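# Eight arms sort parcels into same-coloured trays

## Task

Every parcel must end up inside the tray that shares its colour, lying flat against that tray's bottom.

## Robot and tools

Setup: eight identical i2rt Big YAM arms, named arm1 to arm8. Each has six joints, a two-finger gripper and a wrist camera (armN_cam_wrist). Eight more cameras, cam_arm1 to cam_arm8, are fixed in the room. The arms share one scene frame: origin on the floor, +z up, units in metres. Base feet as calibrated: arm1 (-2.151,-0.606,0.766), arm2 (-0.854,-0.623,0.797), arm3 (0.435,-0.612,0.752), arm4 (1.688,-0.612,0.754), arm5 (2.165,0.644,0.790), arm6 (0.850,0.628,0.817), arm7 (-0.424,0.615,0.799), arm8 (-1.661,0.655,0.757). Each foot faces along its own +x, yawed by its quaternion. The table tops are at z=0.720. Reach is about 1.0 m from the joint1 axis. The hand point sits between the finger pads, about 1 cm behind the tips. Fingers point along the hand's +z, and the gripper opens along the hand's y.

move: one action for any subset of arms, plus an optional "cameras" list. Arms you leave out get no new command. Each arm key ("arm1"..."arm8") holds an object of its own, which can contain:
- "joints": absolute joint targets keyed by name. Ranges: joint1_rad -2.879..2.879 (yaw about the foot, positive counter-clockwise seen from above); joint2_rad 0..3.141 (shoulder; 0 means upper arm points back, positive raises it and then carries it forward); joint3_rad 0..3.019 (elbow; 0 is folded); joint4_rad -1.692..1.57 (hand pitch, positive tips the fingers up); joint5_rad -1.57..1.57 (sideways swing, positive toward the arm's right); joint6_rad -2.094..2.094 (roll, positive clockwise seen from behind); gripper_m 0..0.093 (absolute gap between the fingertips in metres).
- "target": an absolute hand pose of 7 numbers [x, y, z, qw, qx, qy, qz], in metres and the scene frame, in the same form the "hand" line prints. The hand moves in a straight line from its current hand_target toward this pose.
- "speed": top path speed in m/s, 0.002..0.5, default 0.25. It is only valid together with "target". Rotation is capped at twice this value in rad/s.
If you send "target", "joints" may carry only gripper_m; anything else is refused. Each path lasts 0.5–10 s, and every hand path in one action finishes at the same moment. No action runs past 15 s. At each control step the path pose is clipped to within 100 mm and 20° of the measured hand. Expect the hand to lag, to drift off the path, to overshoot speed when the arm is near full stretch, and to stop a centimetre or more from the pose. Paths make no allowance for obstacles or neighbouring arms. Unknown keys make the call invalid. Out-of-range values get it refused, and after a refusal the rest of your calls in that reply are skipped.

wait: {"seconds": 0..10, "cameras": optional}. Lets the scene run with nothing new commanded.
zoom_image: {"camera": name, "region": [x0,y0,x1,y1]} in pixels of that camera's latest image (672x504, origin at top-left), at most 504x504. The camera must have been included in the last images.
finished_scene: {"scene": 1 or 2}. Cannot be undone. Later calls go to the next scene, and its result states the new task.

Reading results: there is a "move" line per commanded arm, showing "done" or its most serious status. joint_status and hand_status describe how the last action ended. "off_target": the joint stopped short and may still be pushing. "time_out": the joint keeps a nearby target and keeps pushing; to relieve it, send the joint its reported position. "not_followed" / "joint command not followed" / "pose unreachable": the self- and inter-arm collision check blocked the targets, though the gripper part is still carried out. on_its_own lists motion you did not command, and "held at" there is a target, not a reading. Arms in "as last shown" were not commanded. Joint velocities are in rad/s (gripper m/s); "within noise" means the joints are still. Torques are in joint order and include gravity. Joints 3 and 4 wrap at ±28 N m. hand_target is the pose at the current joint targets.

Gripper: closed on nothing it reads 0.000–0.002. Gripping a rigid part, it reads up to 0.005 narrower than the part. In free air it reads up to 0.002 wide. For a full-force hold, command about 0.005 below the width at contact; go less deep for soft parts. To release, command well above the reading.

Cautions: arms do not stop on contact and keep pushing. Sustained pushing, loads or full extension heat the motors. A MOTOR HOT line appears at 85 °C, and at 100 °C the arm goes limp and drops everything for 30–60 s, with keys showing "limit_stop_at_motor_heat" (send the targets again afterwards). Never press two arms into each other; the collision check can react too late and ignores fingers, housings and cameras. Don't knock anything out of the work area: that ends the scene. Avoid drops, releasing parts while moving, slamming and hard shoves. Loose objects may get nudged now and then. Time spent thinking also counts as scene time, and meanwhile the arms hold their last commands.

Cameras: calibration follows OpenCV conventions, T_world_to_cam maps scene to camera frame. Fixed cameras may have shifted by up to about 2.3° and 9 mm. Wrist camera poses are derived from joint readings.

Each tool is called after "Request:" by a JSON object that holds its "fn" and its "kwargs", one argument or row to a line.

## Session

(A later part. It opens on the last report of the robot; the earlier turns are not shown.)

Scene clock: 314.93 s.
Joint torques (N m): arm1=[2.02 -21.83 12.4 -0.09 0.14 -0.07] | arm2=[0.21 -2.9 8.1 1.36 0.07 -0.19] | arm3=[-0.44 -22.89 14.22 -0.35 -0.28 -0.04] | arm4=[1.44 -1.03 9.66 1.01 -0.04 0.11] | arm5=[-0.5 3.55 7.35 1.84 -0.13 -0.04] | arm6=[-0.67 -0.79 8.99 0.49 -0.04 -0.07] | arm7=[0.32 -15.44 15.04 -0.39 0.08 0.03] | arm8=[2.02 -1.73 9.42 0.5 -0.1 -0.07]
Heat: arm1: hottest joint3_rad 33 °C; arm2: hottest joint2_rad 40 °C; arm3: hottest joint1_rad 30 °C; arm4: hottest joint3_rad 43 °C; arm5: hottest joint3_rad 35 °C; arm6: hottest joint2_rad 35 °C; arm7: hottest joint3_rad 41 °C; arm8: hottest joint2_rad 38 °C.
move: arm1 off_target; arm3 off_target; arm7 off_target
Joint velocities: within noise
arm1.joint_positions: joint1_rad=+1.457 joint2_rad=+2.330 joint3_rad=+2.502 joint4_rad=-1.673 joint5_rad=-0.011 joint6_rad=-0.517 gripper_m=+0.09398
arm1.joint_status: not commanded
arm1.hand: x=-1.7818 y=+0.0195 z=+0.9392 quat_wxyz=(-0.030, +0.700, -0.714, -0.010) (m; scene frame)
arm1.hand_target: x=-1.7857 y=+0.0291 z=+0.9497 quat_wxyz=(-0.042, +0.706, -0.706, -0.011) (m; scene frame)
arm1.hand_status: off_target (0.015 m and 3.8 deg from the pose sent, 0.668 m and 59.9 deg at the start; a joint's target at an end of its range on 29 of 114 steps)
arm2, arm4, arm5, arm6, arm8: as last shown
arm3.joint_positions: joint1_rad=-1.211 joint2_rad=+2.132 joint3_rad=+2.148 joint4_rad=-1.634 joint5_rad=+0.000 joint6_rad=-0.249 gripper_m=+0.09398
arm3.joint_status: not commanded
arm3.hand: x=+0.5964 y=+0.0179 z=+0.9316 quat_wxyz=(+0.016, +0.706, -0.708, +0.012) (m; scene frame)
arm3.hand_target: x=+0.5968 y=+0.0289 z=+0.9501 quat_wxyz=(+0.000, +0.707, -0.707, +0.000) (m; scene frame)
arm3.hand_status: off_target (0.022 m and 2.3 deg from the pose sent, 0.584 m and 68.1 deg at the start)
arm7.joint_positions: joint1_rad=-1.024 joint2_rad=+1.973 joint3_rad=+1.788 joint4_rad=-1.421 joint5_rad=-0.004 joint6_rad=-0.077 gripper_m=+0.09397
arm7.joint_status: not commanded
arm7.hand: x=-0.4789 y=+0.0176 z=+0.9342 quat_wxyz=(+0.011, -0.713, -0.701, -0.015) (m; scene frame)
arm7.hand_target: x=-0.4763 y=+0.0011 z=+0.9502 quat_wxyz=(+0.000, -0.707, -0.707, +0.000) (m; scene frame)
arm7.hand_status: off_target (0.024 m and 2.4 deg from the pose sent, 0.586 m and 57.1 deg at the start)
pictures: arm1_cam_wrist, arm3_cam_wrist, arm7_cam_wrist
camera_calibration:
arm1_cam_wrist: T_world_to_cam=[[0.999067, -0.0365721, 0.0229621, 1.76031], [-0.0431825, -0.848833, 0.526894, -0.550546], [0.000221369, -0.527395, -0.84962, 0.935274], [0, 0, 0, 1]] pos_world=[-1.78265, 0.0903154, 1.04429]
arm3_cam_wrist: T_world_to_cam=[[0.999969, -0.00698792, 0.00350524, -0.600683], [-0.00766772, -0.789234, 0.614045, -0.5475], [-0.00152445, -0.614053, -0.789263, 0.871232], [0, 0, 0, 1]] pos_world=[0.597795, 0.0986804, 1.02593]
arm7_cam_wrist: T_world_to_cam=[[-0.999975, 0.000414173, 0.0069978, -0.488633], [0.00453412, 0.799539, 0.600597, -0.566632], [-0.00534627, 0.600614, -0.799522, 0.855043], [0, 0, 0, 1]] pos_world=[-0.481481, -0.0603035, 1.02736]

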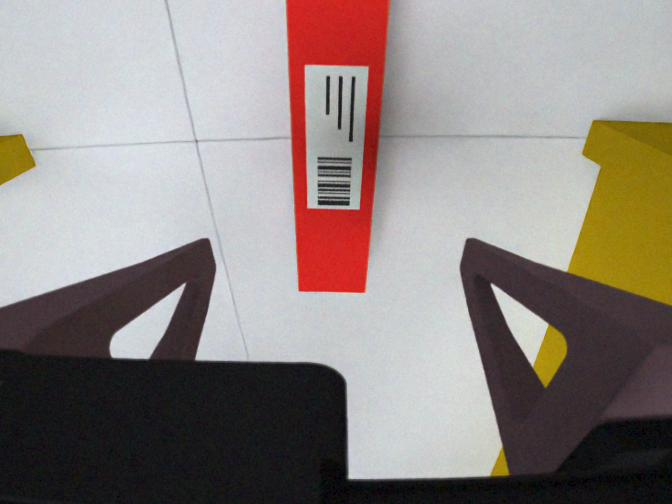

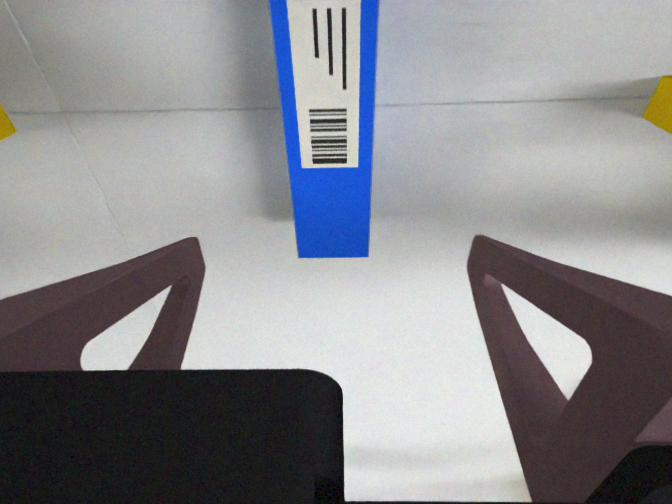

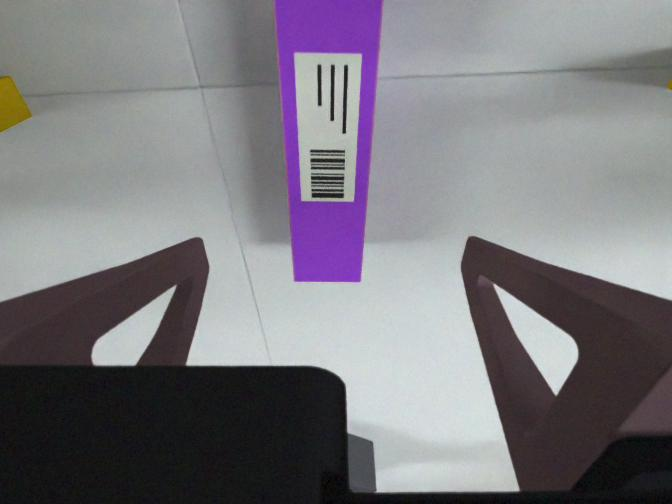

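Request:
{"fn": "move", "kwargs": {
  "arm1": {"target":[-1.787,0.03,0.76,0,-0.7071,0.7071,0]},
  "arm7": {"target":[-0.470,0.0,0.76,0,0.7071,0.7071,0]},
  "arm3": {"target":[0.597,0.03,0.76,0,-0.7071,0.7071,0]},
  "cameras": []
}}

Request:
{"fn": "move", "kwargs": {
  "arm1": {"joints":{"gripper_m":0.045}},
  "arm7": {"joints":{"gripper_m":0.045}},
  "arm3": {"joints":{"gripper_m":0.045}},
  "cameras": ["cam_arm1","cam_arm7","cam_arm3"]
}}

Scene clock: 330.03 s.
Joint torques (N m): arm1=[1.9 -22.42 9.46 0.64 0.13 -0.06] | arm2=[0.21 -2.9 8.1 1.36 0.07 -0.19] | arm3=[-0.32 -24.41 9.28 0.58 -0.29 -0.02] | arm4=[1.44 -1.08 9.65 1.01 -0.04 0.11] | arm5=[-0.26 2.9 7.31 1.91 -0.1 -0.05] | arm6=[-0.73 -0.85 9.02 0.49 -0.05 -0.07] | arm7=[0.44 -16.85 8.73 0.53 0.06 0.15] | arm8=[1.85 -1.61 9.42 0.49 -0.1 -0.06]
Heat: arm1: hottest joint3_rad 36 °C; arm2: hottest joint2_rad 37 °C; arm3: hottest joint3_rad 33 °C; arm4: hottest joint3_rad 41 °C; arm5: hottest joint3_rad 35 °C; arm6: hottest joint3_rad 35 °C; arm7: hottest joint3_rad 44 °C; arm8: hottest joint2_rad 35 °C.
move: arm1 off_target; arm3 done; arm7 done
Joint velocities: within noise
arm1.joint_positions: joint1_rad=+1.461 joint2_rad=+2.434 joint3_rad=+2.236 joint4_rad=-1.376 joint5_rad=-0.011 joint6_rad=-0.517 gripper_m=+0.09398
arm1.joint_status: not commanded
arm1.hand: x=-1.7822 y=+0.0208 z=+0.7646 quat_wxyz=(+0.005, +0.701, -0.713, +0.000) (m; scene frame)
arm1.hand_target: x=-1.7870 y=+0.0297 z=+0.7600 quat_wxyz=(+0.000, +0.707, -0.707, +0.000) (m; scene frame)
arm1.hand_status: off_target (0.011 m and 1.2 deg from the pose sent, 0.179 m and 3.8 deg at the start)
arm2, arm4, arm6, arm8: as last shown
arm3.joint_positions: joint1_rad=-1.211 joint2_rad=+2.234 joint3_rad=+1.850 joint4_rad=-1.220 joint5_rad=+0.000 joint6_rad=-0.249 gripper_m=+0.09398
arm3.joint_status: not commanded
arm3.hand: x=+0.5982 y=+0.0218 z=+0.7541 quat_wxyz=(+0.011, +0.706, -0.708, +0.009) (m; scene frame)
arm3.hand_target: x=+0.5970 y=+0.0297 z=+0.7600 quat_wxyz=(+0.000, +0.707, -0.707, +0.000) (m; scene frame)
arm3.hand_status: done (0.010 m and 1.6 deg from the pose sent, 0.172 m and 2.3 deg at the start)
arm5.joint_positions: joint1_rad=+0.603 joint2_rad=+0.625 joint3_rad=+1.427 joint4_rad=-1.371 joint5_rad=+0.120 joint6_rad=-0.097 gripper_m=+0.09397
arm5.joint_status: not commanded
arm5.hand: x=+1.9424 y=+0.5847 z=+1.3387 quat_wxyz=(+0.004, +0.862, +0.164, -0.480) (m; scene frame)
arm5.hand_target: x=+1.9450 y=+0.5839 z=+1.3512 quat_wxyz=(+0.008, +0.855, +0.165, -0.492) (m; scene frame)
arm5.hand_status: not commanded
arm7.joint_positions: joint1_rad=-1.015 joint2_rad=+2.158 joint3_rad=+1.616 joint4_rad=-1.034 joint5_rad=-0.004 joint6_rad=-0.077 gripper_m=+0.09397
arm7.joint_status: not commanded
arm7.hand: x=-0.4750 y=+0.0033 z=+0.7626 quat_wxyz=(+0.002, -0.710, -0.705, -0.004) (m; scene frame)
arm7.hand_target: x=-0.4700 y=+0.0000 z=+0.7602 quat_wxyz=(+0.000, -0.707, -0.707, +0.000) (m; scene frame)
arm7.hand_status: done (0.007 m and 0.7 deg from the pose sent, 0.175 m and 2.4 deg at the start)
pictures: none
No camera images: "cameras" was empty.

Scene clock: 330.70 s.
Joint torques (N m): arm1=[1.85 -22.12 9.51 0.55 0.11 -0.07] | arm2=[0.26 -2.9 8.1 1.35 0.07 -0.19] | arm3=[-0.32 -24.12 9.31 0.54 -0.25 -0.03] | arm4=[1.44 -1.03 9.65 1.01 -0.04 0.11] | arm5=[-0.91 3.02 7.57 1.76 -0.1 -0.02] | arm6=[-0.73 -0.85 8.99 0.49 -0.04 -0.07] | arm7=[0.38 -16.62 8.7 0.5 0.07 0.13] | arm8=[1.96 -1.49 9.37 0.59 -0.1 -0.07]
Heat: arm1: hottest joint3_rad 36 °C; arm2: hottest joint2_rad 37 °C; arm3: hottest joint3_rad 33 °C; arm4: hottest joint3_rad 41 °C; arm5: hottest joint3_rad 35 °C; arm6: hottest joint3_rad 35 °C; arm7: hottest joint3_rad 44 °C; arm8: hottest joint2_rad 35 °C.
move: arm1 off_target; arm3 off_target; arm7 off_target
Joint velocities: within noise
arm1.joint_positions: joint1_rad=+1.461 joint2_rad=+2.434 joint3_rad=+2.236 joint4_rad=-1.376 joint5_rad=-0.010 joint6_rad=-0.517 gripper_m=+0.05928
arm1.joint_status: gripper_m off_target (ended at +0.05932, target +0.04500)
arm1.hand: x=-1.7823 y=+0.0208 z=+0.7646 quat_wxyz=(+0.005, +0.701, -0.713, +0.000) (m; scene frame)
arm1.hand_target: x=-1.7872 y=+0.0298 z=+0.7600 quat_wxyz=(+0.000, +0.707, -0.707, +0.000) (m; scene frame)
arm1.hand_status: not commanded
arm2, arm4, arm5, arm6, arm8: as last shown
arm3.joint_positions: joint1_rad=-1.211 joint2_rad=+2.234 joint3_rad=+1.850 joint4_rad=-1.220 joint5_rad=-0.001 joint6_rad=-0.249 gripper_m=+0.05869
arm3.joint_status: gripper_m off_target (ended at +0.05872, target +0.04500)
arm3.hand: x=+0.5981 y=+0.0219 z=+0.7541 quat_wxyz=(+0.011, +0.706, -0.708, +0.008) (m; scene frame)
arm3.hand_target: x=+0.5971 y=+0.0298 z=+0.7600 quat_wxyz=(+0.000, +0.707, -0.707, +0.000) (m; scene frame)
arm3.hand_status: not commanded
arm7.joint_positions: joint1_rad=-1.015 joint2_rad=+2.158 joint3_rad=+1.616 joint4_rad=-1.034 joint5_rad=-0.004 joint6_rad=-0.077 gripper_m=+0.05977
arm7.joint_status: gripper_m off_target (ended at +0.05980, target +0.04500)
arm7.hand: x=-0.4750 y=+0.0033 z=+0.7626 quat_wxyz=(+0.002, -0.710, -0.704, -0.004) (m; scene frame)
arm7.hand_target: x=-0.4700 y=+0.0000 z=+0.7602 quat_wxyz=(+0.000, -0.707, -0.707, +0.000) (m; scene frame)
arm7.hand_status: not commanded
pictures: cam_arm1, cam_arm3, cam_arm7

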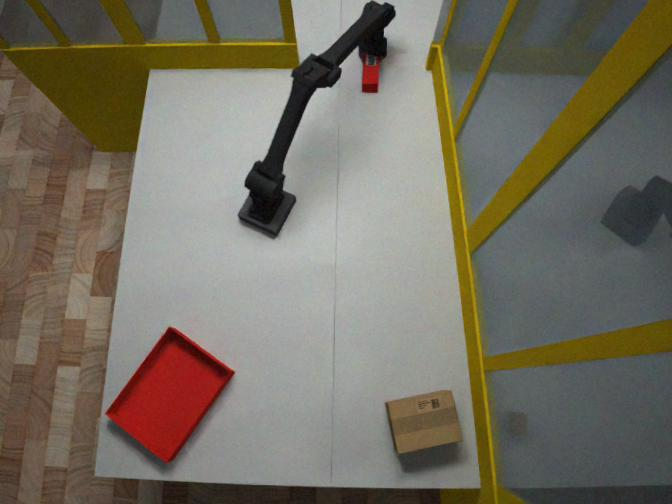

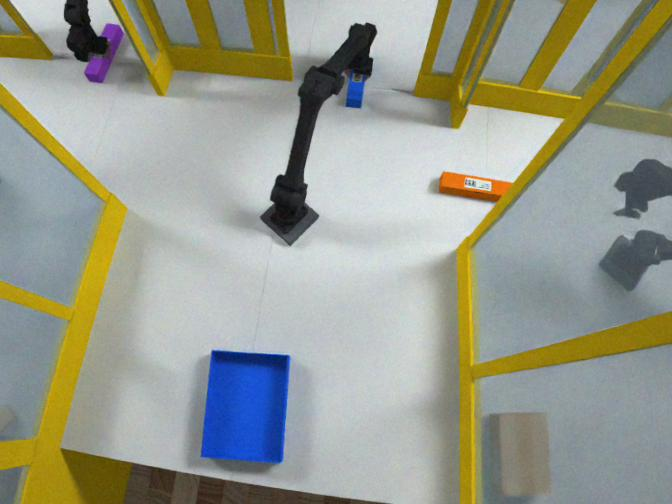

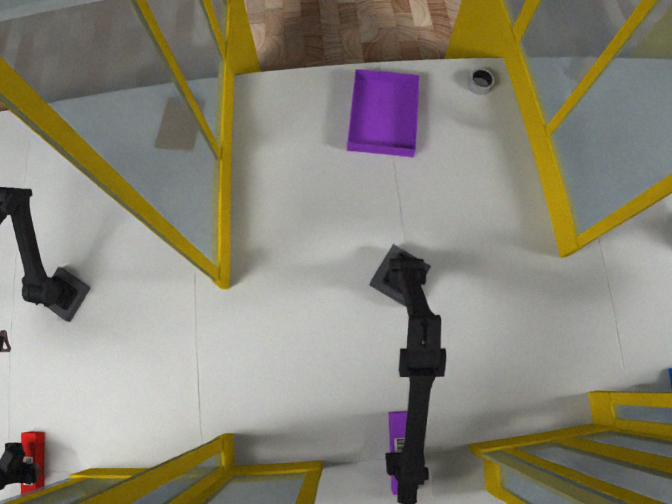

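Request:
{"fn": "move", "kwargs": {
  "arm1": {"target":[-1.785,0.02,0.94,0,-0.7071,0.7071,0]},
  "arm7": {"target":[-0.474,0.01,0.94,0,0.7071,0.7071,0]},
  "arm3": {"target":[0.597,0.02,0.94,0,-0.7071,0.7071,0]},
  "cameras": []
}}

Request:
{"fn": "move", "kwargs": {
  "arm1": {"joints":{"joint2_rad":0.75,"joint3_rad":1.0,"joint4_rad":-1.5}},
  "arm7": {"joints":{"joint2_rad":0.75,"joint3_rad":1.0,"joint4_rad":-1.5}},
  "arm3": {"joints":{"joint2_rad":0.75,"joint3_rad":1.0,"joint4_rad":-1.5}},
  "cameras": []
}}

Request:
{"fn": "move", "kwargs": {
  "arm1": {"joints":{"joint1_rad":-1.58,"joint6_rad":0.2}},
  "arm7": {"joints":{"joint1_rad":2.17,"joint6_rad":0.1}},
  "arm3": {"joints":{"joint1_rad":2.12,"joint6_rad":-0.1}},
  "cameras": []
}}

Request:
{"fn": "move", "kwargs": {
  "arm1": {"target":[-2.435,-1.227,0.96,0,0.8988,0.4384,0]},
  "arm7": {"target":[-0.402,1.250,0.96,0,-0.656,0.7547,0]},
  "arm3": {"target":[0.395,-1.28,0.96,0,0.6884,0.7254,0]},
  "cameras": ["arm1_cam_wrist","arm7_cam_wrist","arm3_cam_wrist","cam_arm1","cam_arm7","cam_arm3"]
}}

Scene clock: 403.17 s.
Joint torques (N m): arm1=[0.79 -21.3 11.95 -0.09 0.11 -0.08] | arm2=[0.26 -2.9 8.1 1.35 0.07 -0.19] | arm3=[-0.73 -23.47 14.68 -0.18 -0.24 -0.09] | arm4=[1.44 -1.03 9.66 0.99 -0.04 0.11] | arm5=[-0.32 2.96 7.32 1.77 -0.09 -0.08] | arm6=[-0.67 -0.79 8.99 0.46 -0.04 -0.07] | arm7=[-0.15 -15.79 14.74 -0.38 0.06 0.07] | arm8=[2.02 -1.38 9.33 0.58 -0.09 -0.04]
Heat: arm1: hottest joint3_rad 37 °C; arm2: hottest joint3_rad 37 °C; arm3: hottest joint2_rad 38 °C; arm4: hottest joint3_rad 39 °C; arm5: hottest joint3_rad 35 °C; arm6: hottest joint3_rad 35 °C; arm7: hottest joint3_rad 40 °C; arm8: hottest joint3_rad 33 °C.
move: arm1 off_target; arm3 off_target; arm7 off_target
Joint velocities: within noise
arm1.joint_positions: joint1_rad=+1.461 joint2_rad=+2.312 joint3_rad=+2.465 joint4_rad=-1.673 joint5_rad=-0.010 joint6_rad=-0.524 gripper_m=+0.05929
arm1.joint_status: not commanded
arm1.hand: x=-1.7880 y=+0.0140 z=+0.9370 quat_wxyz=(-0.020, +0.704, -0.710, -0.006) (m; scene frame)
arm1.hand_target: x=-1.7855 y=+0.0194 z=+0.9396 quat_wxyz=(-0.026, +0.707, -0.707, -0.007) (m; scene frame)
arm1.hand_status: off_target (0.007 m and 2.5 deg from the pose sent, 0.175 m and 1.2 deg at the start; a joint's target at an end of its range on 30 of 51 steps)
arm2, arm4, arm5, arm6, arm8: as last shown
arm3.joint_positions: joint1_rad=-1.211 joint2_rad=+2.105 joint3_rad=+2.057 joint4_rad=-1.583 joint5_rad=-0.001 joint6_rad=-0.249 gripper_m=+0.05869
arm3.joint_status: not commanded
arm3.hand: x=+0.5936 y=+0.0070 z=+0.9140 quat_wxyz=(+0.022, +0.706, -0.708, +0.015) (m; scene frame)
arm3.hand_target: x=+0.5968 y=+0.0186 z=+0.9400 quat_wxyz=(+0.000, +0.707, -0.707, +0.000) (m; scene frame)
arm3.hand_status: off_target (0.029 m and 3.1 deg from the pose sent, 0.186 m and 1.5 deg at the start; pose on its path clipped on 11 of 51 steps)
arm7.joint_positions: joint1_rad=-1.015 joint2_rad=+1.957 joint3_rad=+1.727 joint4_rad=-1.381 joint5_rad=-0.004 joint6_rad=-0.077 gripper_m=+0.05977
arm7.joint_status: not commanded
arm7.hand: x=-0.4728 y=+0.0274 z=+0.9203 quat_wxyz=(+0.013, -0.710, -0.704, -0.018) (m; scene frame)
arm7.hand_target: x=-0.4739 y=+0.0112 z=+0.9402 quat_wxyz=(+0.000, -0.707, -0.707, +0.000) (m; scene frame)
arm7.hand_status: off_target (0.026 m and 2.5 deg from the pose sent, 0.178 m and 0.7 deg at the start)
pictures: none
No camera images: "cameras" was empty.

Scene clock: 405.23 s.
Joint torques (N m): arm1=[1.32 -0.73 8.36 1.18 0.1 -0.05] | arm2=[0.26 -2.96 8.1 1.35 0.07 -0.19] | arm3=[-0.67 -3.19 9.78 0.87 -0.23 -0.08] | arm4=[1.44 -1.03 9.66 1.01 -0.04 0.12] | arm5=[-0.32 3.25 7.39 1.78 -0.12 -0.05] | arm6=[-0.73 -0.79 8.99 0.49 -0.05 -0.07] | arm7=[-0.09 -2.26 9.4 0.34 0.07 0.06] | arm8=[1.9 -1.44 9.43 0.5 -0.09 -0.05]
Heat: arm1: hottest joint3_rad 37 °C; arm2: hottest joint3_rad 37 °C; arm3: hottest joint2_rad 37 °C; arm4: hottest joint3_rad 39 °C; arm5: hottest joint3_rad 35 °C; arm6: hottest joint3_rad 35 °C; arm7: hottest joint3_rad 40 °C; arm8: hottest joint3_rad 33 °C.
move: arm1 done; arm3 done; arm7 done
Joint velocities: within noise
arm1.joint_positions: joint1_rad=+1.461 joint2_rad=+0.754 joint3_rad=+1.007 joint4_rad=-1.510 joint5_rad=-0.010 joint6_rad=-0.525 gripper_m=+0.05930
arm1.joint_status: all done
arm1.hand: x=-2.0324 y=-0.3976 z=+1.0655 quat_wxyz=(-0.148, +0.697, -0.701, -0.040) (m; scene frame)
arm1.hand_target: x=-2.0320 y=-0.3969 z=+1.0638 quat_wxyz=(-0.151, +0.699, -0.698, -0.039) (m; scene frame)
arm1.hand_status: not commanded
arm2, arm4, arm5, arm6, arm8: as last shown
arm3.joint_positions: joint1_rad=-1.211 joint2_rad=+0.754 joint3_rad=+0.996 joint4_rad=-1.507 joint5_rad=-0.001 joint6_rad=-0.249 gripper_m=+0.05869
arm3.joint_status: all done
arm3.hand: x=+0.4928 y=-0.3840 z=+1.0497 quat_wxyz=(-0.135, +0.698, -0.699, -0.078) (m; scene frame)
arm3.hand_target: x=+0.4930 y=-0.3824 z=+1.0528 quat_wxyz=(-0.141, +0.698, -0.697, -0.083) (m; scene frame)
arm3.hand_status: not commanded
arm7.joint_positions: joint1_rad=-1.015 joint2_rad=+0.752 joint3_rad=+1.011 joint4_rad=-1.493 joint5_rad=-0.004 joint6_rad=-0.077 gripper_m=+0.05977
arm7.joint_status: all done
arm7.hand: x=-0.4436 y=+0.3728 z=+1.1029 quat_wxyz=(-0.109, -0.700, -0.695, +0.125) (m; scene frame)
arm7.hand_target: x=-0.4435 y=+0.3762 z=+1.0981 quat_wxyz=(-0.103, -0.698, -0.698, +0.121) (m; scene frame)
arm7.hand_status: not commanded
pictures: none
No camera images: "cameras" was empty.

Scene clock: 408.23 s.
Joint torques (N m): arm1=[0.38 -0.79 8.36 1.21 0.05 0.05] | arm2=[0.26 -2.9 8.09 1.36 0.07 -0.19] | arm3=[0.38 -3.43 9.83 0.87 -0.13 0.12] | arm4=[1.44 -1.03 9.65 1.01 -0.04 0.11] | arm5=[-0.38 3.37 7.53 1.83 -0.08 -0.1] | arm6=[-0.67 -0.79 8.99 0.49 -0.04 -0.08] | arm7=[0.21 -2.43 9.43 0.35 0.06 0.19] | arm8=[2.02 -1.49 9.39 0.49 -0.11 -0.07]
Heat: arm1: hottest joint3_rad 37 °C; arm2: hottest joint3_rad 37 °C; arm3: hottest joint2_rad 36 °C; arm4: hottest joint3_rad 39 °C; arm5: hottest joint3_rad 35 °C; arm6: hottest joint3_rad 35 °C; arm7: hottest joint3_rad 40 °C; arm8: hottest joint3_rad 33 °C.
move: arm1 done; arm3 done; arm7 done
Joint velocities: within noise
arm1.joint_positions: joint1_rad=-1.568 joint2_rad=+0.754 joint3_rad=+1.007 joint4_rad=-1.510 joint5_rad=-0.008 joint6_rad=+0.193 gripper_m=+0.05931
arm1.joint_status: all done
arm1.hand: x=-2.2487 y=-0.8205 z=+1.0691 quat_wxyz=(-0.106, -0.876, -0.454, +0.121) (m; scene frame)
arm1.hand_target: x=-2.2516 y=-0.8201 z=+1.0674 quat_wxyz=(-0.108, -0.880, -0.446, +0.124) (m; scene frame)
arm1.hand_status: not commanded
arm2, arm4, arm5, arm6, arm8: as last shown
arm3.joint_positions: joint1_rad=+2.107 joint2_rad=+0.754 joint3_rad=+0.996 joint4_rad=-1.507 joint5_rad=-0.004 joint6_rad=-0.116 gripper_m=+0.05863
arm3.joint_status: all done
arm3.hand: x=+0.4162 y=-0.8499 z=+1.0466 quat_wxyz=(+0.098, +0.685, +0.713, -0.112) (m; scene frame)
arm3.hand_target: x=+0.4192 y=-0.8517 z=+1.0497 quat_wxyz=(+0.105, +0.685, +0.712, -0.116) (m; scene frame)
arm3.hand_status: not commanded
arm7.joint_positions: joint1_rad=+2.161 joint2_rad=+0.752 joint3_rad=+1.011 joint4_rad=-1.493 joint5_rad=-0.004 joint6_rad=+0.091 gripper_m=+0.05989
arm7.joint_status: all done
arm7.hand: x=-0.4117 y=+0.8558 z=+1.1042 quat_wxyz=(-0.115, +0.646, -0.744, -0.123) (m; scene frame)
arm7.hand_target: x=-0.4136 y=+0.8525 z=+1.0993 quat_wxyz=(-0.110, +0.647, -0.745, -0.118) (m; scene frame)
arm7.hand_status: not commanded
pictures: none
No camera images: "cameras" was empty.

Scene clock: 411.17 s.
Joint torques (N m): arm1=[1.14 -19.43 12.6 -0.24 0.2 0.08] | arm2=[0.26 -2.9 8.1 1.36 0.07 -0.19] | arm3=[0.62 -23.18 14.3 -0.31 0.02 0.03] | arm4=[1.44 -1.08 9.66 1.01 -0.04 0.11] | arm5=[-0.03 2.49 7.43 1.78 -0.11 -0.06] | arm6=[-0.73 -0.79 8.99 0.5 -0.04 -0.07] | arm7=[0.44 -15.85 15.49 -0.43 0.06 0.2] | arm8=[1.85 -1.61 9.4 0.55 -0.1 -0.05]
Heat: arm1: hottest joint3_rad 37 °C; arm2: hottest joint3_rad 37 °C; arm3: hottest joint2_rad 36 °C; arm4: hottest joint3_rad 39 °C; arm5: hottest joint3_rad 36 °C; arm6: hottest joint3_rad 35 °C; arm7: hottest joint3_rad 41 °C; arm8: hottest joint3_rad 33 °C.
move: arm1 off_target; arm3 off_target; arm7 off_target
Joint velocities: within noise
arm1.joint_positions: joint1_rad=-1.568 joint2_rad=+2.197 joint3_rad=+2.278 joint4_rad=-1.673 joint5_rad=+0.004 joint6_rad=+0.230 gripper_m=+0.05930
arm1.joint_status: not commanded
arm1.hand: x=-2.4286 y=-1.2191 z=+0.9543 quat_wxyz=(+0.003, -0.896, -0.444, -0.006) (m; scene frame)
arm1.hand_target: x=-2.4347 y=-1.2264 z=+0.9598 quat_wxyz=(-0.002, -0.899, -0.439, +0.002) (m; scene frame)
arm1.hand_status: off_target (0.012 m and 1.0 deg from the pose sent, 0.460 m and 18.7 deg at the start; a joint's target at an end of its range on 17 of 88 steps)
arm2, arm4, arm5, arm6, arm8: as last shown
arm3.joint_positions: joint1_rad=+2.111 joint2_rad=+2.140 joint3_rad=+2.213 joint4_rad=-1.672 joint5_rad=+0.001 joint6_rad=-0.116 gripper_m=+0.05863
arm3.joint_status: not commanded
arm3.hand: x=+0.3876 y=-1.2682 z=+0.9425 quat_wxyz=(-0.009, +0.691, +0.723, +0.015) (m; scene frame)
arm3.hand_target: x=+0.3950 y=-1.2789 z=+0.9600 quat_wxyz=(+0.002, +0.688, +0.725, -0.002) (m; scene frame)
arm3.hand_status: off_target (0.022 m and 2.0 deg from the pose sent, 0.439 m and 17.2 deg at the start; a joint's target at an end of its range on 17 of 88 steps)
arm7.joint_positions: joint1_rad=+2.168 joint2_rad=+2.029 joint3_rad=+1.895 joint4_rad=-1.478 joint5_rad=-0.003 joint6_rad=+0.098 gripper_m=+0.05989
arm7.joint_status: not commanded
arm7.hand: x=-0.3973 y=+1.2326 z=+0.9444 quat_wxyz=(+0.014, +0.656, -0.755, +0.013) (m; scene frame)
arm7.hand_target: x=-0.4021 y=+1.2488 z=+0.9602 quat_wxyz=(+0.000, +0.656, -0.755, -0.001) (m; scene frame)
arm7.hand_status: off_target (0.024 m and 2.2 deg from the pose sent, 0.420 m and 19.4 deg at the start)
pictures: arm1_cam_wrist, arm3_cam_wrist, arm7_cam_wrist, cam_arm1, cam_arm3, cam_arm7
camera_calibration:
arm1_cam_wrist: T_world_to_cam=[[-0.785608, 0.618707, -0.00457375, -1.14822], [0.499583, 0.638677, 0.585242, 1.4381], [0.365015, 0.457486, -0.810845, 2.34459], [0, 0, 0, 1]] pos_world=[-2.47631, -1.28069, 1.05421]
arm3_cam_wrist: T_world_to_cam=[[-0.999156, -0.0410409, 0.00140447, 0.332758], [-0.0316831, 0.792194, 0.609447, 0.448424], [-0.0261249, 0.608888, -0.792826, 1.65355], [0, 0, 0, 1]] pos_world=[0.389884, -1.34841, 1.03722]
arm7_cam_wrist: T_world_to_cam=[[0.992189, -0.124026, 0.0133708, 0.531297], [-0.107076, -0.791765, 0.601368, 0.371793], [-0.0639985, -0.598102, -0.79886, 1.58748], [0, 0, 0, 1]] pos_world=[-0.38574, 1.30974, 1.03748]

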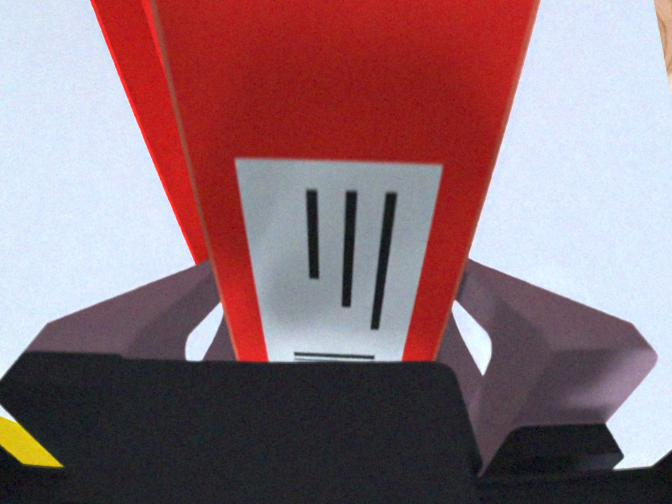

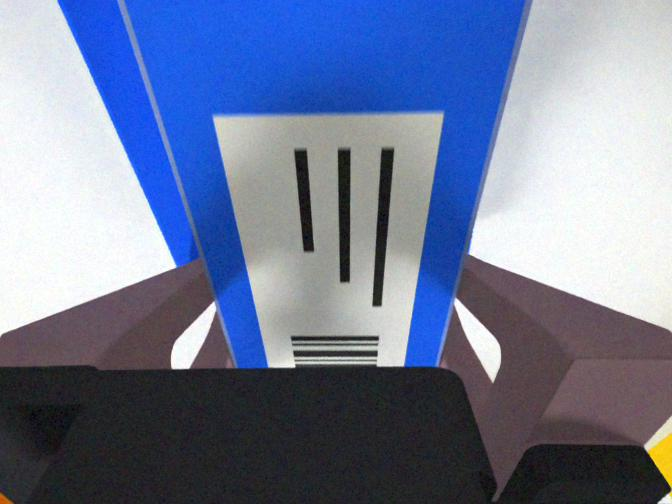

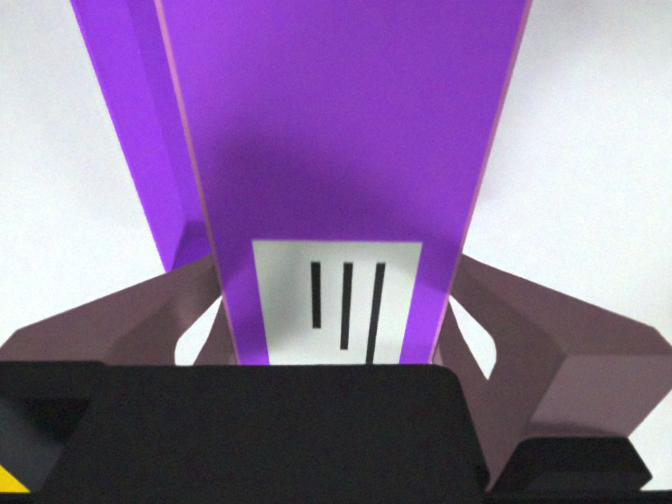

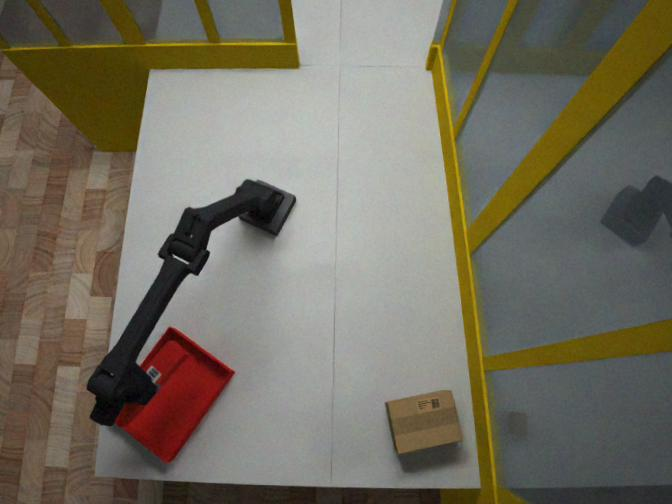

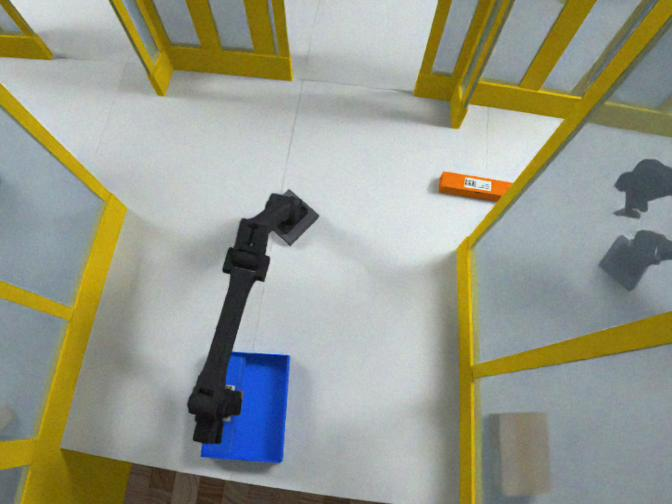

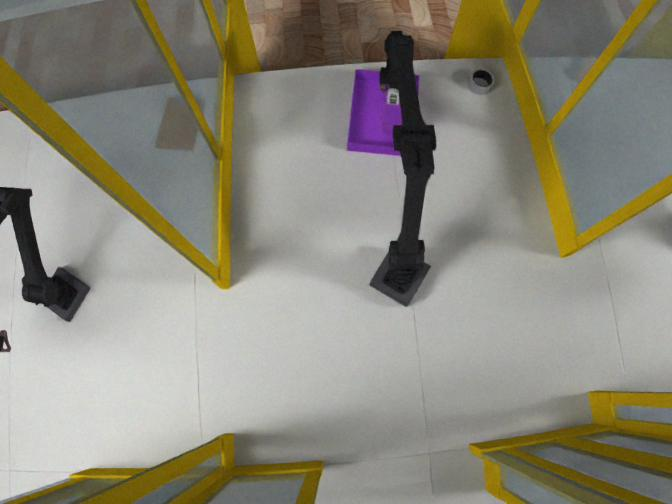

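Request:
{"fn": "move", "kwargs": {
  "arm1": {"target":[-2.419,-1.238,0.80,0,0.8988,0.4384,0],"speed":0.15},
  "arm7": {"target":[-0.431,1.255,0.80,0,-0.656,0.7547,0],"speed":0.15},
  "arm3": {"target":[0.412,-1.284,0.80,0,0.6884,0.7254,0],"speed":0.15},
  "cameras": ["cam_arm1","cam_arm3","cam_arm7"]
}}

Scene clock: 484.93 s.
Joint torques (N m): arm1=[2.2 -20.78 8.25 0.73 0.22 0.03] | arm2=[0.26 -2.9 8.09 1.35 0.07 -0.19] | arm3=[0.56 -23.88 9.43 0.55 0.03 0.14] | arm4=[1.44 -1.08 9.66 1.01 -0.04 0.11] | arm5=[-0.44 2.84 7.5 1.81 -0.07 -0.03] | arm6=[-0.73 -0.85 8.99 0.47 -0.05 -0.06] | arm7=[0.32 -16.79 8.59 0.49 0.08 0.21] | arm8=[1.96 -1.38 9.39 0.57 -0.1 -0.05]
Heat: arm1: hottest joint3_rad 41 °C; arm2: hottest joint3_rad 37 °C; arm3: hottest joint2_rad 37 °C; arm4: hottest joint3_rad 39 °C; arm5: hottest joint3_rad 36 °C; arm6: hottest joint3_rad 36 °C; arm7: hottest joint3_rad 54 °C; arm8: hottest joint3_rad 33 °C.
move: arm1 off_target; arm3 off_target; arm7 done
Joint velocities: within noise
arm1.joint_positions: joint1_rad=-1.555 joint2_rad=+2.266 joint3_rad=+2.015 joint4_rad=-1.327 joint5_rad=+0.004 joint6_rad=+0.257 gripper_m=+0.05930
arm1.joint_status: not commanded
arm1.hand: x=-2.4246 y=-1.2337 z=+0.8088 quat_wxyz=(-0.001, -0.899, -0.438, +0.000) (m; scene frame)
arm1.hand_target: x=-2.4190 y=-1.2378 z=+0.8001 quat_wxyz=(+0.000, -0.899, -0.438, +0.000) (m; scene frame)
arm1.hand_status: off_target (0.011 m and 0.2 deg from the pose sent, 0.156 m and 1.0 deg at the start)
arm2.joint_positions: joint1_rad=-1.456 joint2_rad=+0.758 joint3_rad=+1.005 joint4_rad=-1.508 joint5_rad=-0.002 joint6_rad=-0.531 gripper_m=+0.09293
arm2.joint_status: not commanded
arm2.hand: x=-0.7299 y=-0.4193 z=+1.0969 quat_wxyz=(-0.150, +0.693, -0.704, -0.039) (m; scene frame)
arm2.hand_target: x=-0.7295 y=-0.4196 z=+1.0972 quat_wxyz=(-0.156, +0.698, -0.698, -0.038) (m; scene frame)
arm2.hand_status: not commanded
arm3.joint_positions: joint1_rad=+2.135 joint2_rad=+2.208 joint3_rad=+1.943 joint4_rad=-1.322 joint5_rad=+0.001 joint6_rad=-0.101 gripper_m=+0.05863
arm3.joint_status: not commanded
arm3.hand: x=+0.4037 y=-1.2774 z=+0.7962 quat_wxyz=(-0.006, +0.687, +0.726, +0.010) (m; scene frame)
arm3.hand_target: x=+0.4119 y=-1.2838 z=+0.8002 quat_wxyz=(+0.000, +0.688, +0.725, +0.000) (m; scene frame)
arm3.hand_status: off_target (0.011 m and 1.3 deg from the pose sent, 0.145 m and 2.1 deg at the start)
arm4.joint_positions: joint1_rad=+1.871 joint2_rad=+0.754 joint3_rad=+1.011 joint4_rad=-1.503 joint5_rad=+0.011 joint6_rad=-0.310 gripper_m=+0.09291
arm4.joint_status: not commanded
arm4.hand: x=+1.4639 y=-0.5312 z=+1.0589 quat_wxyz=(-0.050, +0.986, -0.006, -0.158) (m; scene frame)
arm4.hand_target: x=+1.4641 y=-0.5350 z=+1.0552 quat_wxyz=(-0.049, +0.986, -0.002, -0.157) (m; scene frame)
arm4.hand_status: not commanded
arm5: as last shown
arm6.joint_positions: joint1_rad=-1.352 joint2_rad=+0.756 joint3_rad=+0.997 joint4_rad=-1.495 joint5_rad=+0.001 joint6_rad=-0.401 gripper_m=+0.09288
arm6.joint_status: not commanded
arm6.hand: x=+0.7565 y=+0.4072 z=+1.1145 quat_wxyz=(-0.059, -0.698, -0.699, +0.146) (m; scene frame)
arm6.hand_target: x=+0.7571 y=+0.4088 z=+1.1165 quat_wxyz=(-0.060, -0.698, -0.698, +0.148) (m; scene frame)
arm6.hand_status: not commanded
arm7.joint_positions: joint1_rad=+2.215 joint2_rad=+2.166 joint3_rad=+1.755 joint4_rad=-1.158 joint5_rad=-0.003 joint6_rad=+0.143 gripper_m=+0.05989
arm7.joint_status: not commanded
arm7.hand: x=-0.4263 y=+1.2558 z=+0.8085 quat_wxyz=(+0.000, +0.656, -0.754, -0.003) (m; scene frame)
arm7.hand_target: x=-0.4311 y=+1.2550 z=+0.8001 quat_wxyz=(+0.000, +0.656, -0.755, +0.000) (m; scene frame)
arm7.hand_status: done (0.010 m and 0.3 deg from the pose sent, 0.150 m and 2.2 deg at the start)
arm8.joint_positions: joint1_rad=+0.411 joint2_rad=+0.757 joint3_rad=+1.005 joint4_rad=-1.504 joint5_rad=+0.000 joint6_rad=-0.192 gripper_m=+0.09292
arm8.joint_status: not commanded
arm8.hand: x=-1.7079 y=+0.4206 z=+1.0577 quat_wxyz=(-0.088, -0.699, -0.697, +0.131) (m; scene frame)
arm8.hand_target: x=-1.7077 y=+0.4215 z=+1.0572 quat_wxyz=(-0.089, -0.698, -0.698, +0.133) (m; scene frame)
arm8.hand_status: not commanded
pictures: cam_arm1, cam_arm3, cam_arm7

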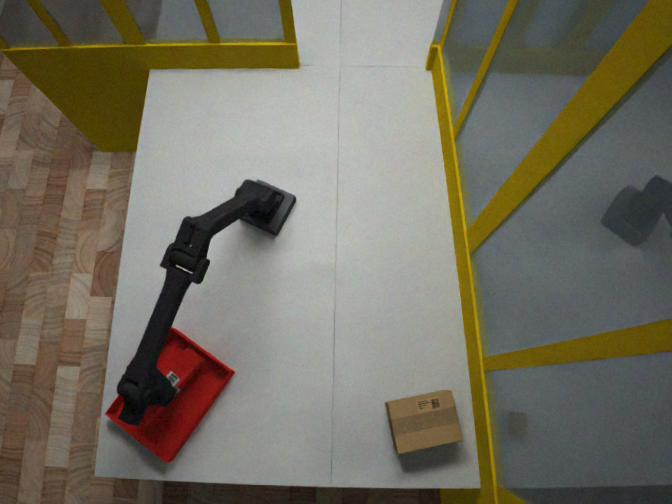

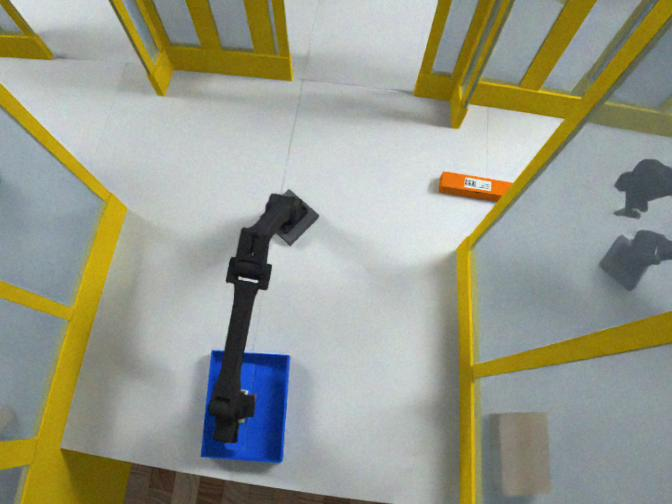

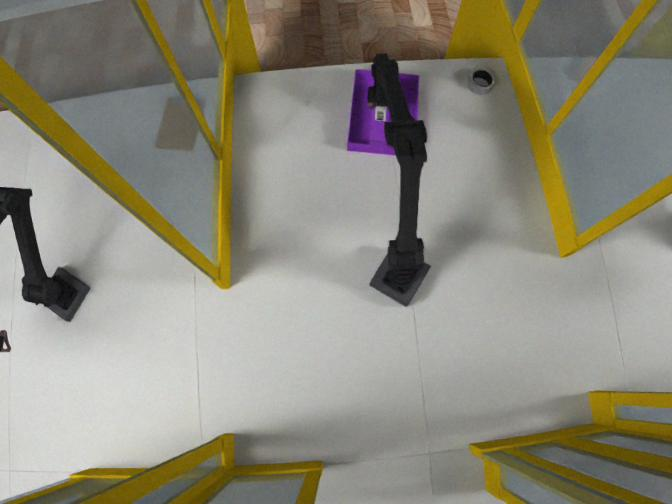

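Request:
{"fn": "move", "kwargs": {
  "cameras": ["arm1_cam_wrist","arm3_cam_wrist","arm7_cam_wrist"]
}}

Scene clock: 488.50 s.
Joint torques (N m): arm1=[2.08 -20.31 8.21 0.65 0.2 0.08] | arm2=[0.26 -2.9 8.1 1.36 0.07 -0.19] | arm3=[0.62 -24.18 9.46 0.55 0.02 0.12] | arm4=[1.44 -1.08 9.65 1.01 -0.04 0.12] | arm5=[-0.62 3.6 7.38 1.92 -0.08 -0.06] | arm6=[-0.73 -0.79 9.01 0.5 -0.05 -0.06] | arm7=[0.26 -16.91 8.62 0.53 0.09 0.19] | arm8=[1.96 -1.55 9.35 0.55 -0.1 -0.06]
Heat: arm1: hottest joint3_rad 40 °C; arm2: hottest joint3_rad 37 °C; arm3: hottest joint2_rad 37 °C; arm4: hottest joint3_rad 39 °C; arm5: hottest joint3_rad 36 °C; arm6: hottest joint3_rad 36 °C; arm7: hottest joint3_rad 53 °C; arm8: hottest joint3_rad 33 °C.
Joint velocities: within noise
arm1.joint_positions: joint1_rad=-1.555 joint2_rad=+2.266 joint3_rad=+2.015 joint4_rad=-1.327 joint5_rad=+0.004 joint6_rad=+0.257 gripper_m=+0.05930
arm1.joint_status: not commanded
arm1.hand: x=-2.4246 y=-1.2337 z=+0.8088 quat_wxyz=(-0.001, -0.899, -0.438, +0.000) (m; scene frame)
arm1.hand_target: x=-2.4190 y=-1.2378 z=+0.8001 quat_wxyz=(+0.000, -0.899, -0.438, +0.000) (m; scene frame)
arm1.hand_status: off_target (0.011 m and 0.2 deg from the pose sent, 0.156 m and 1.0 deg at the start)
arm2.joint_positions: joint1_rad=-1.456 joint2_rad=+0.758 joint3_rad=+1.005 joint4_rad=-1.508 joint5_rad=-0.002 joint6_rad=-0.531 gripper_m=+0.09293
arm2.joint_status: not commanded
arm2.hand: x=-0.7299 y=-0.4193 z=+1.0969 quat_wxyz=(-0.150, +0.693, -0.704, -0.039) (m; scene frame)
arm2.hand_target: x=-0.7295 y=-0.4196 z=+1.0972 quat_wxyz=(-0.156, +0.698, -0.698, -0.038) (m; scene frame)
arm2.hand_status: not commanded
arm3.joint_positions: joint1_rad=+2.135 joint2_rad=+2.208 joint3_rad=+1.943 joint4_rad=-1.322 joint5_rad=+0.001 joint6_rad=-0.101 gripper_m=+0.05863
arm3.joint_status: not commanded
arm3.hand: x=+0.4037 y=-1.2774 z=+0.7962 quat_wxyz=(-0.006, +0.688, +0.726, +0.010) (m; scene frame)
arm3.hand_target: x=+0.4119 y=-1.2838 z=+0.8002 quat_wxyz=(+0.000, +0.688, +0.725, +0.000) (m; scene frame)
arm3.hand_status: off_target (0.011 m and 1.3 deg from the pose sent, 0.145 m and 2.1 deg at the start)
arm4.joint_positions: joint1_rad=+1.871 joint2_rad=+0.754 joint3_rad=+1.011 joint4_rad=-1.503 joint5_rad=+0.011 joint6_rad=-0.310 gripper_m=+0.09291
arm4.joint_status: not commanded
arm4.hand: x=+1.4639 y=-0.5312 z=+1.0589 quat_wxyz=(-0.050, +0.986, -0.006, -0.158) (m; scene frame)
arm4.hand_target: x=+1.4641 y=-0.5350 z=+1.0552 quat_wxyz=(-0.049, +0.986, -0.002, -0.157) (m; scene frame)
arm4.hand_status: not commanded
arm5.joint_positions: joint1_rad=+0.603 joint2_rad=+0.625 joint3_rad=+1.427 joint4_rad=-1.371 joint5_rad=+0.120 joint6_rad=-0.097 gripper_m=+0.09397
arm5.joint_status: not commanded
arm5.hand: x=+1.9424 y=+0.5847 z=+1.3387 quat_wxyz=(+0.004, +0.862, +0.164, -0.480) (m; scene frame)
arm5.hand_target: x=+1.9450 y=+0.5839 z=+1.3512 quat_wxyz=(+0.008, +0.855, +0.165, -0.492) (m; scene frame)
arm5.hand_status: not commanded
arm6.joint_positions: joint1_rad=-1.352 joint2_rad=+0.756 joint3_rad=+0.997 joint4_rad=-1.495 joint5_rad=+0.001 joint6_rad=-0.401 gripper_m=+0.09288
arm6.joint_status: not commanded
arm6.hand: x=+0.7565 y=+0.4072 z=+1.1145 quat_wxyz=(-0.059, -0.698, -0.699, +0.146) (m; scene frame)
arm6.hand_target: x=+0.7571 y=+0.4088 z=+1.1165 quat_wxyz=(-0.060, -0.698, -0.698, +0.148) (m; scene frame)
arm6.hand_status: not commanded
arm7.joint_positions: joint1_rad=+2.215 joint2_rad=+2.166 joint3_rad=+1.755 joint4_rad=-1.158 joint5_rad=-0.003 joint6_rad=+0.143 gripper_m=+0.05989
arm7.joint_status: not commanded
arm7.hand: x=-0.4263 y=+1.2558 z=+0.8085 quat_wxyz=(+0.000, +0.656, -0.755, -0.003) (m; scene frame)
arm7.hand_target: x=-0.4311 y=+1.2550 z=+0.8001 quat_wxyz=(+0.000, +0.656, -0.755, +0.000) (m; scene frame)
arm7.hand_status: done (0.010 m and 0.3 deg from the pose sent, 0.150 m and 2.2 deg at the start)
arm8.joint_positions: joint1_rad=+0.411 joint2_rad=+0.757 joint3_rad=+1.005 joint4_rad=-1.504 joint5_rad=+0.000 joint6_rad=-0.192 gripper_m=+0.09292
arm8.joint_status: not commanded
arm8.hand: x=-1.7079 y=+0.4206 z=+1.0577 quat_wxyz=(-0.088, -0.699, -0.697, +0.131) (m; scene frame)
arm8.hand_target: x=-1.7077 y=+0.4215 z=+1.0572 quat_wxyz=(-0.089, -0.698, -0.698, +0.133) (m; scene frame)
arm8.hand_status: not commanded
pictures: arm1_cam_wrist, arm3_cam_wrist, arm7_cam_wrist
camera_calibration:
arm1_cam_wrist: T_world_to_cam=[[-0.777014, 0.629438, -0.00758238, -1.1002], [0.512056, 0.639025, 0.573973, 1.5704], [0.366126, 0.442102, -0.818839, 2.222], [0, 0, 0, 1]] pos_world=[-2.47254, -1.29337, 0.909751]
arm3_cam_wrist: T_world_to_cam=[[-0.998757, -0.0497318, 0.00330314, 0.335898], [-0.0378028, 0.799044, 0.600082, 0.564066], [-0.0324825, 0.599212, -0.799931, 1.53943], [0, 0, 0, 1]] pos_world=[0.406809, -1.35645, 0.891842]
arm7_cam_wrist: T_world_to_cam=[[0.992307, -0.123406, 0.00983844, 0.566836], [-0.107171, -0.816536, 0.567259, 0.527429], [-0.0619698, -0.56395, -0.823481, 1.46884], [0, 0, 0, 1]] pos_world=[-0.414927, 1.32896, 0.904792]

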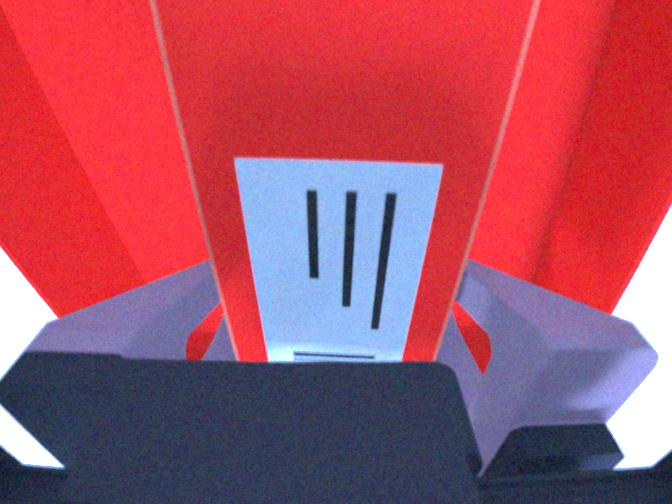

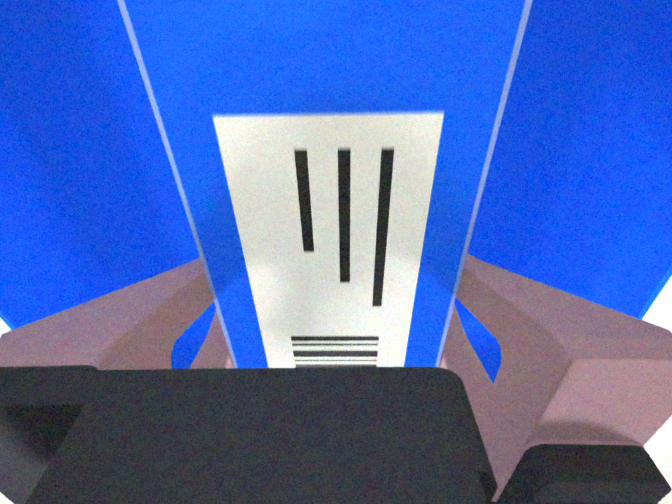

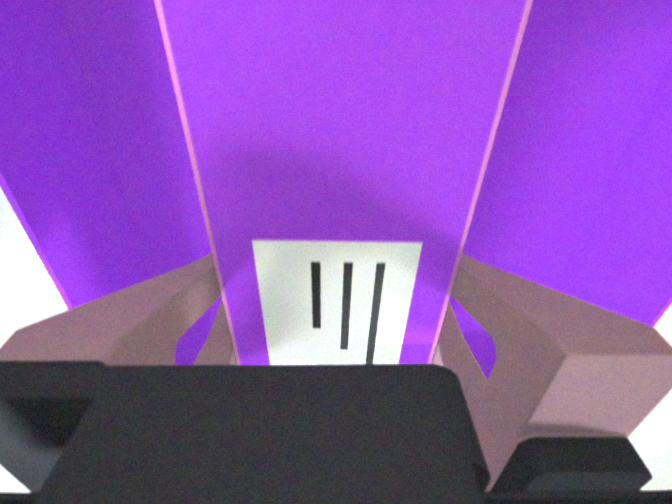

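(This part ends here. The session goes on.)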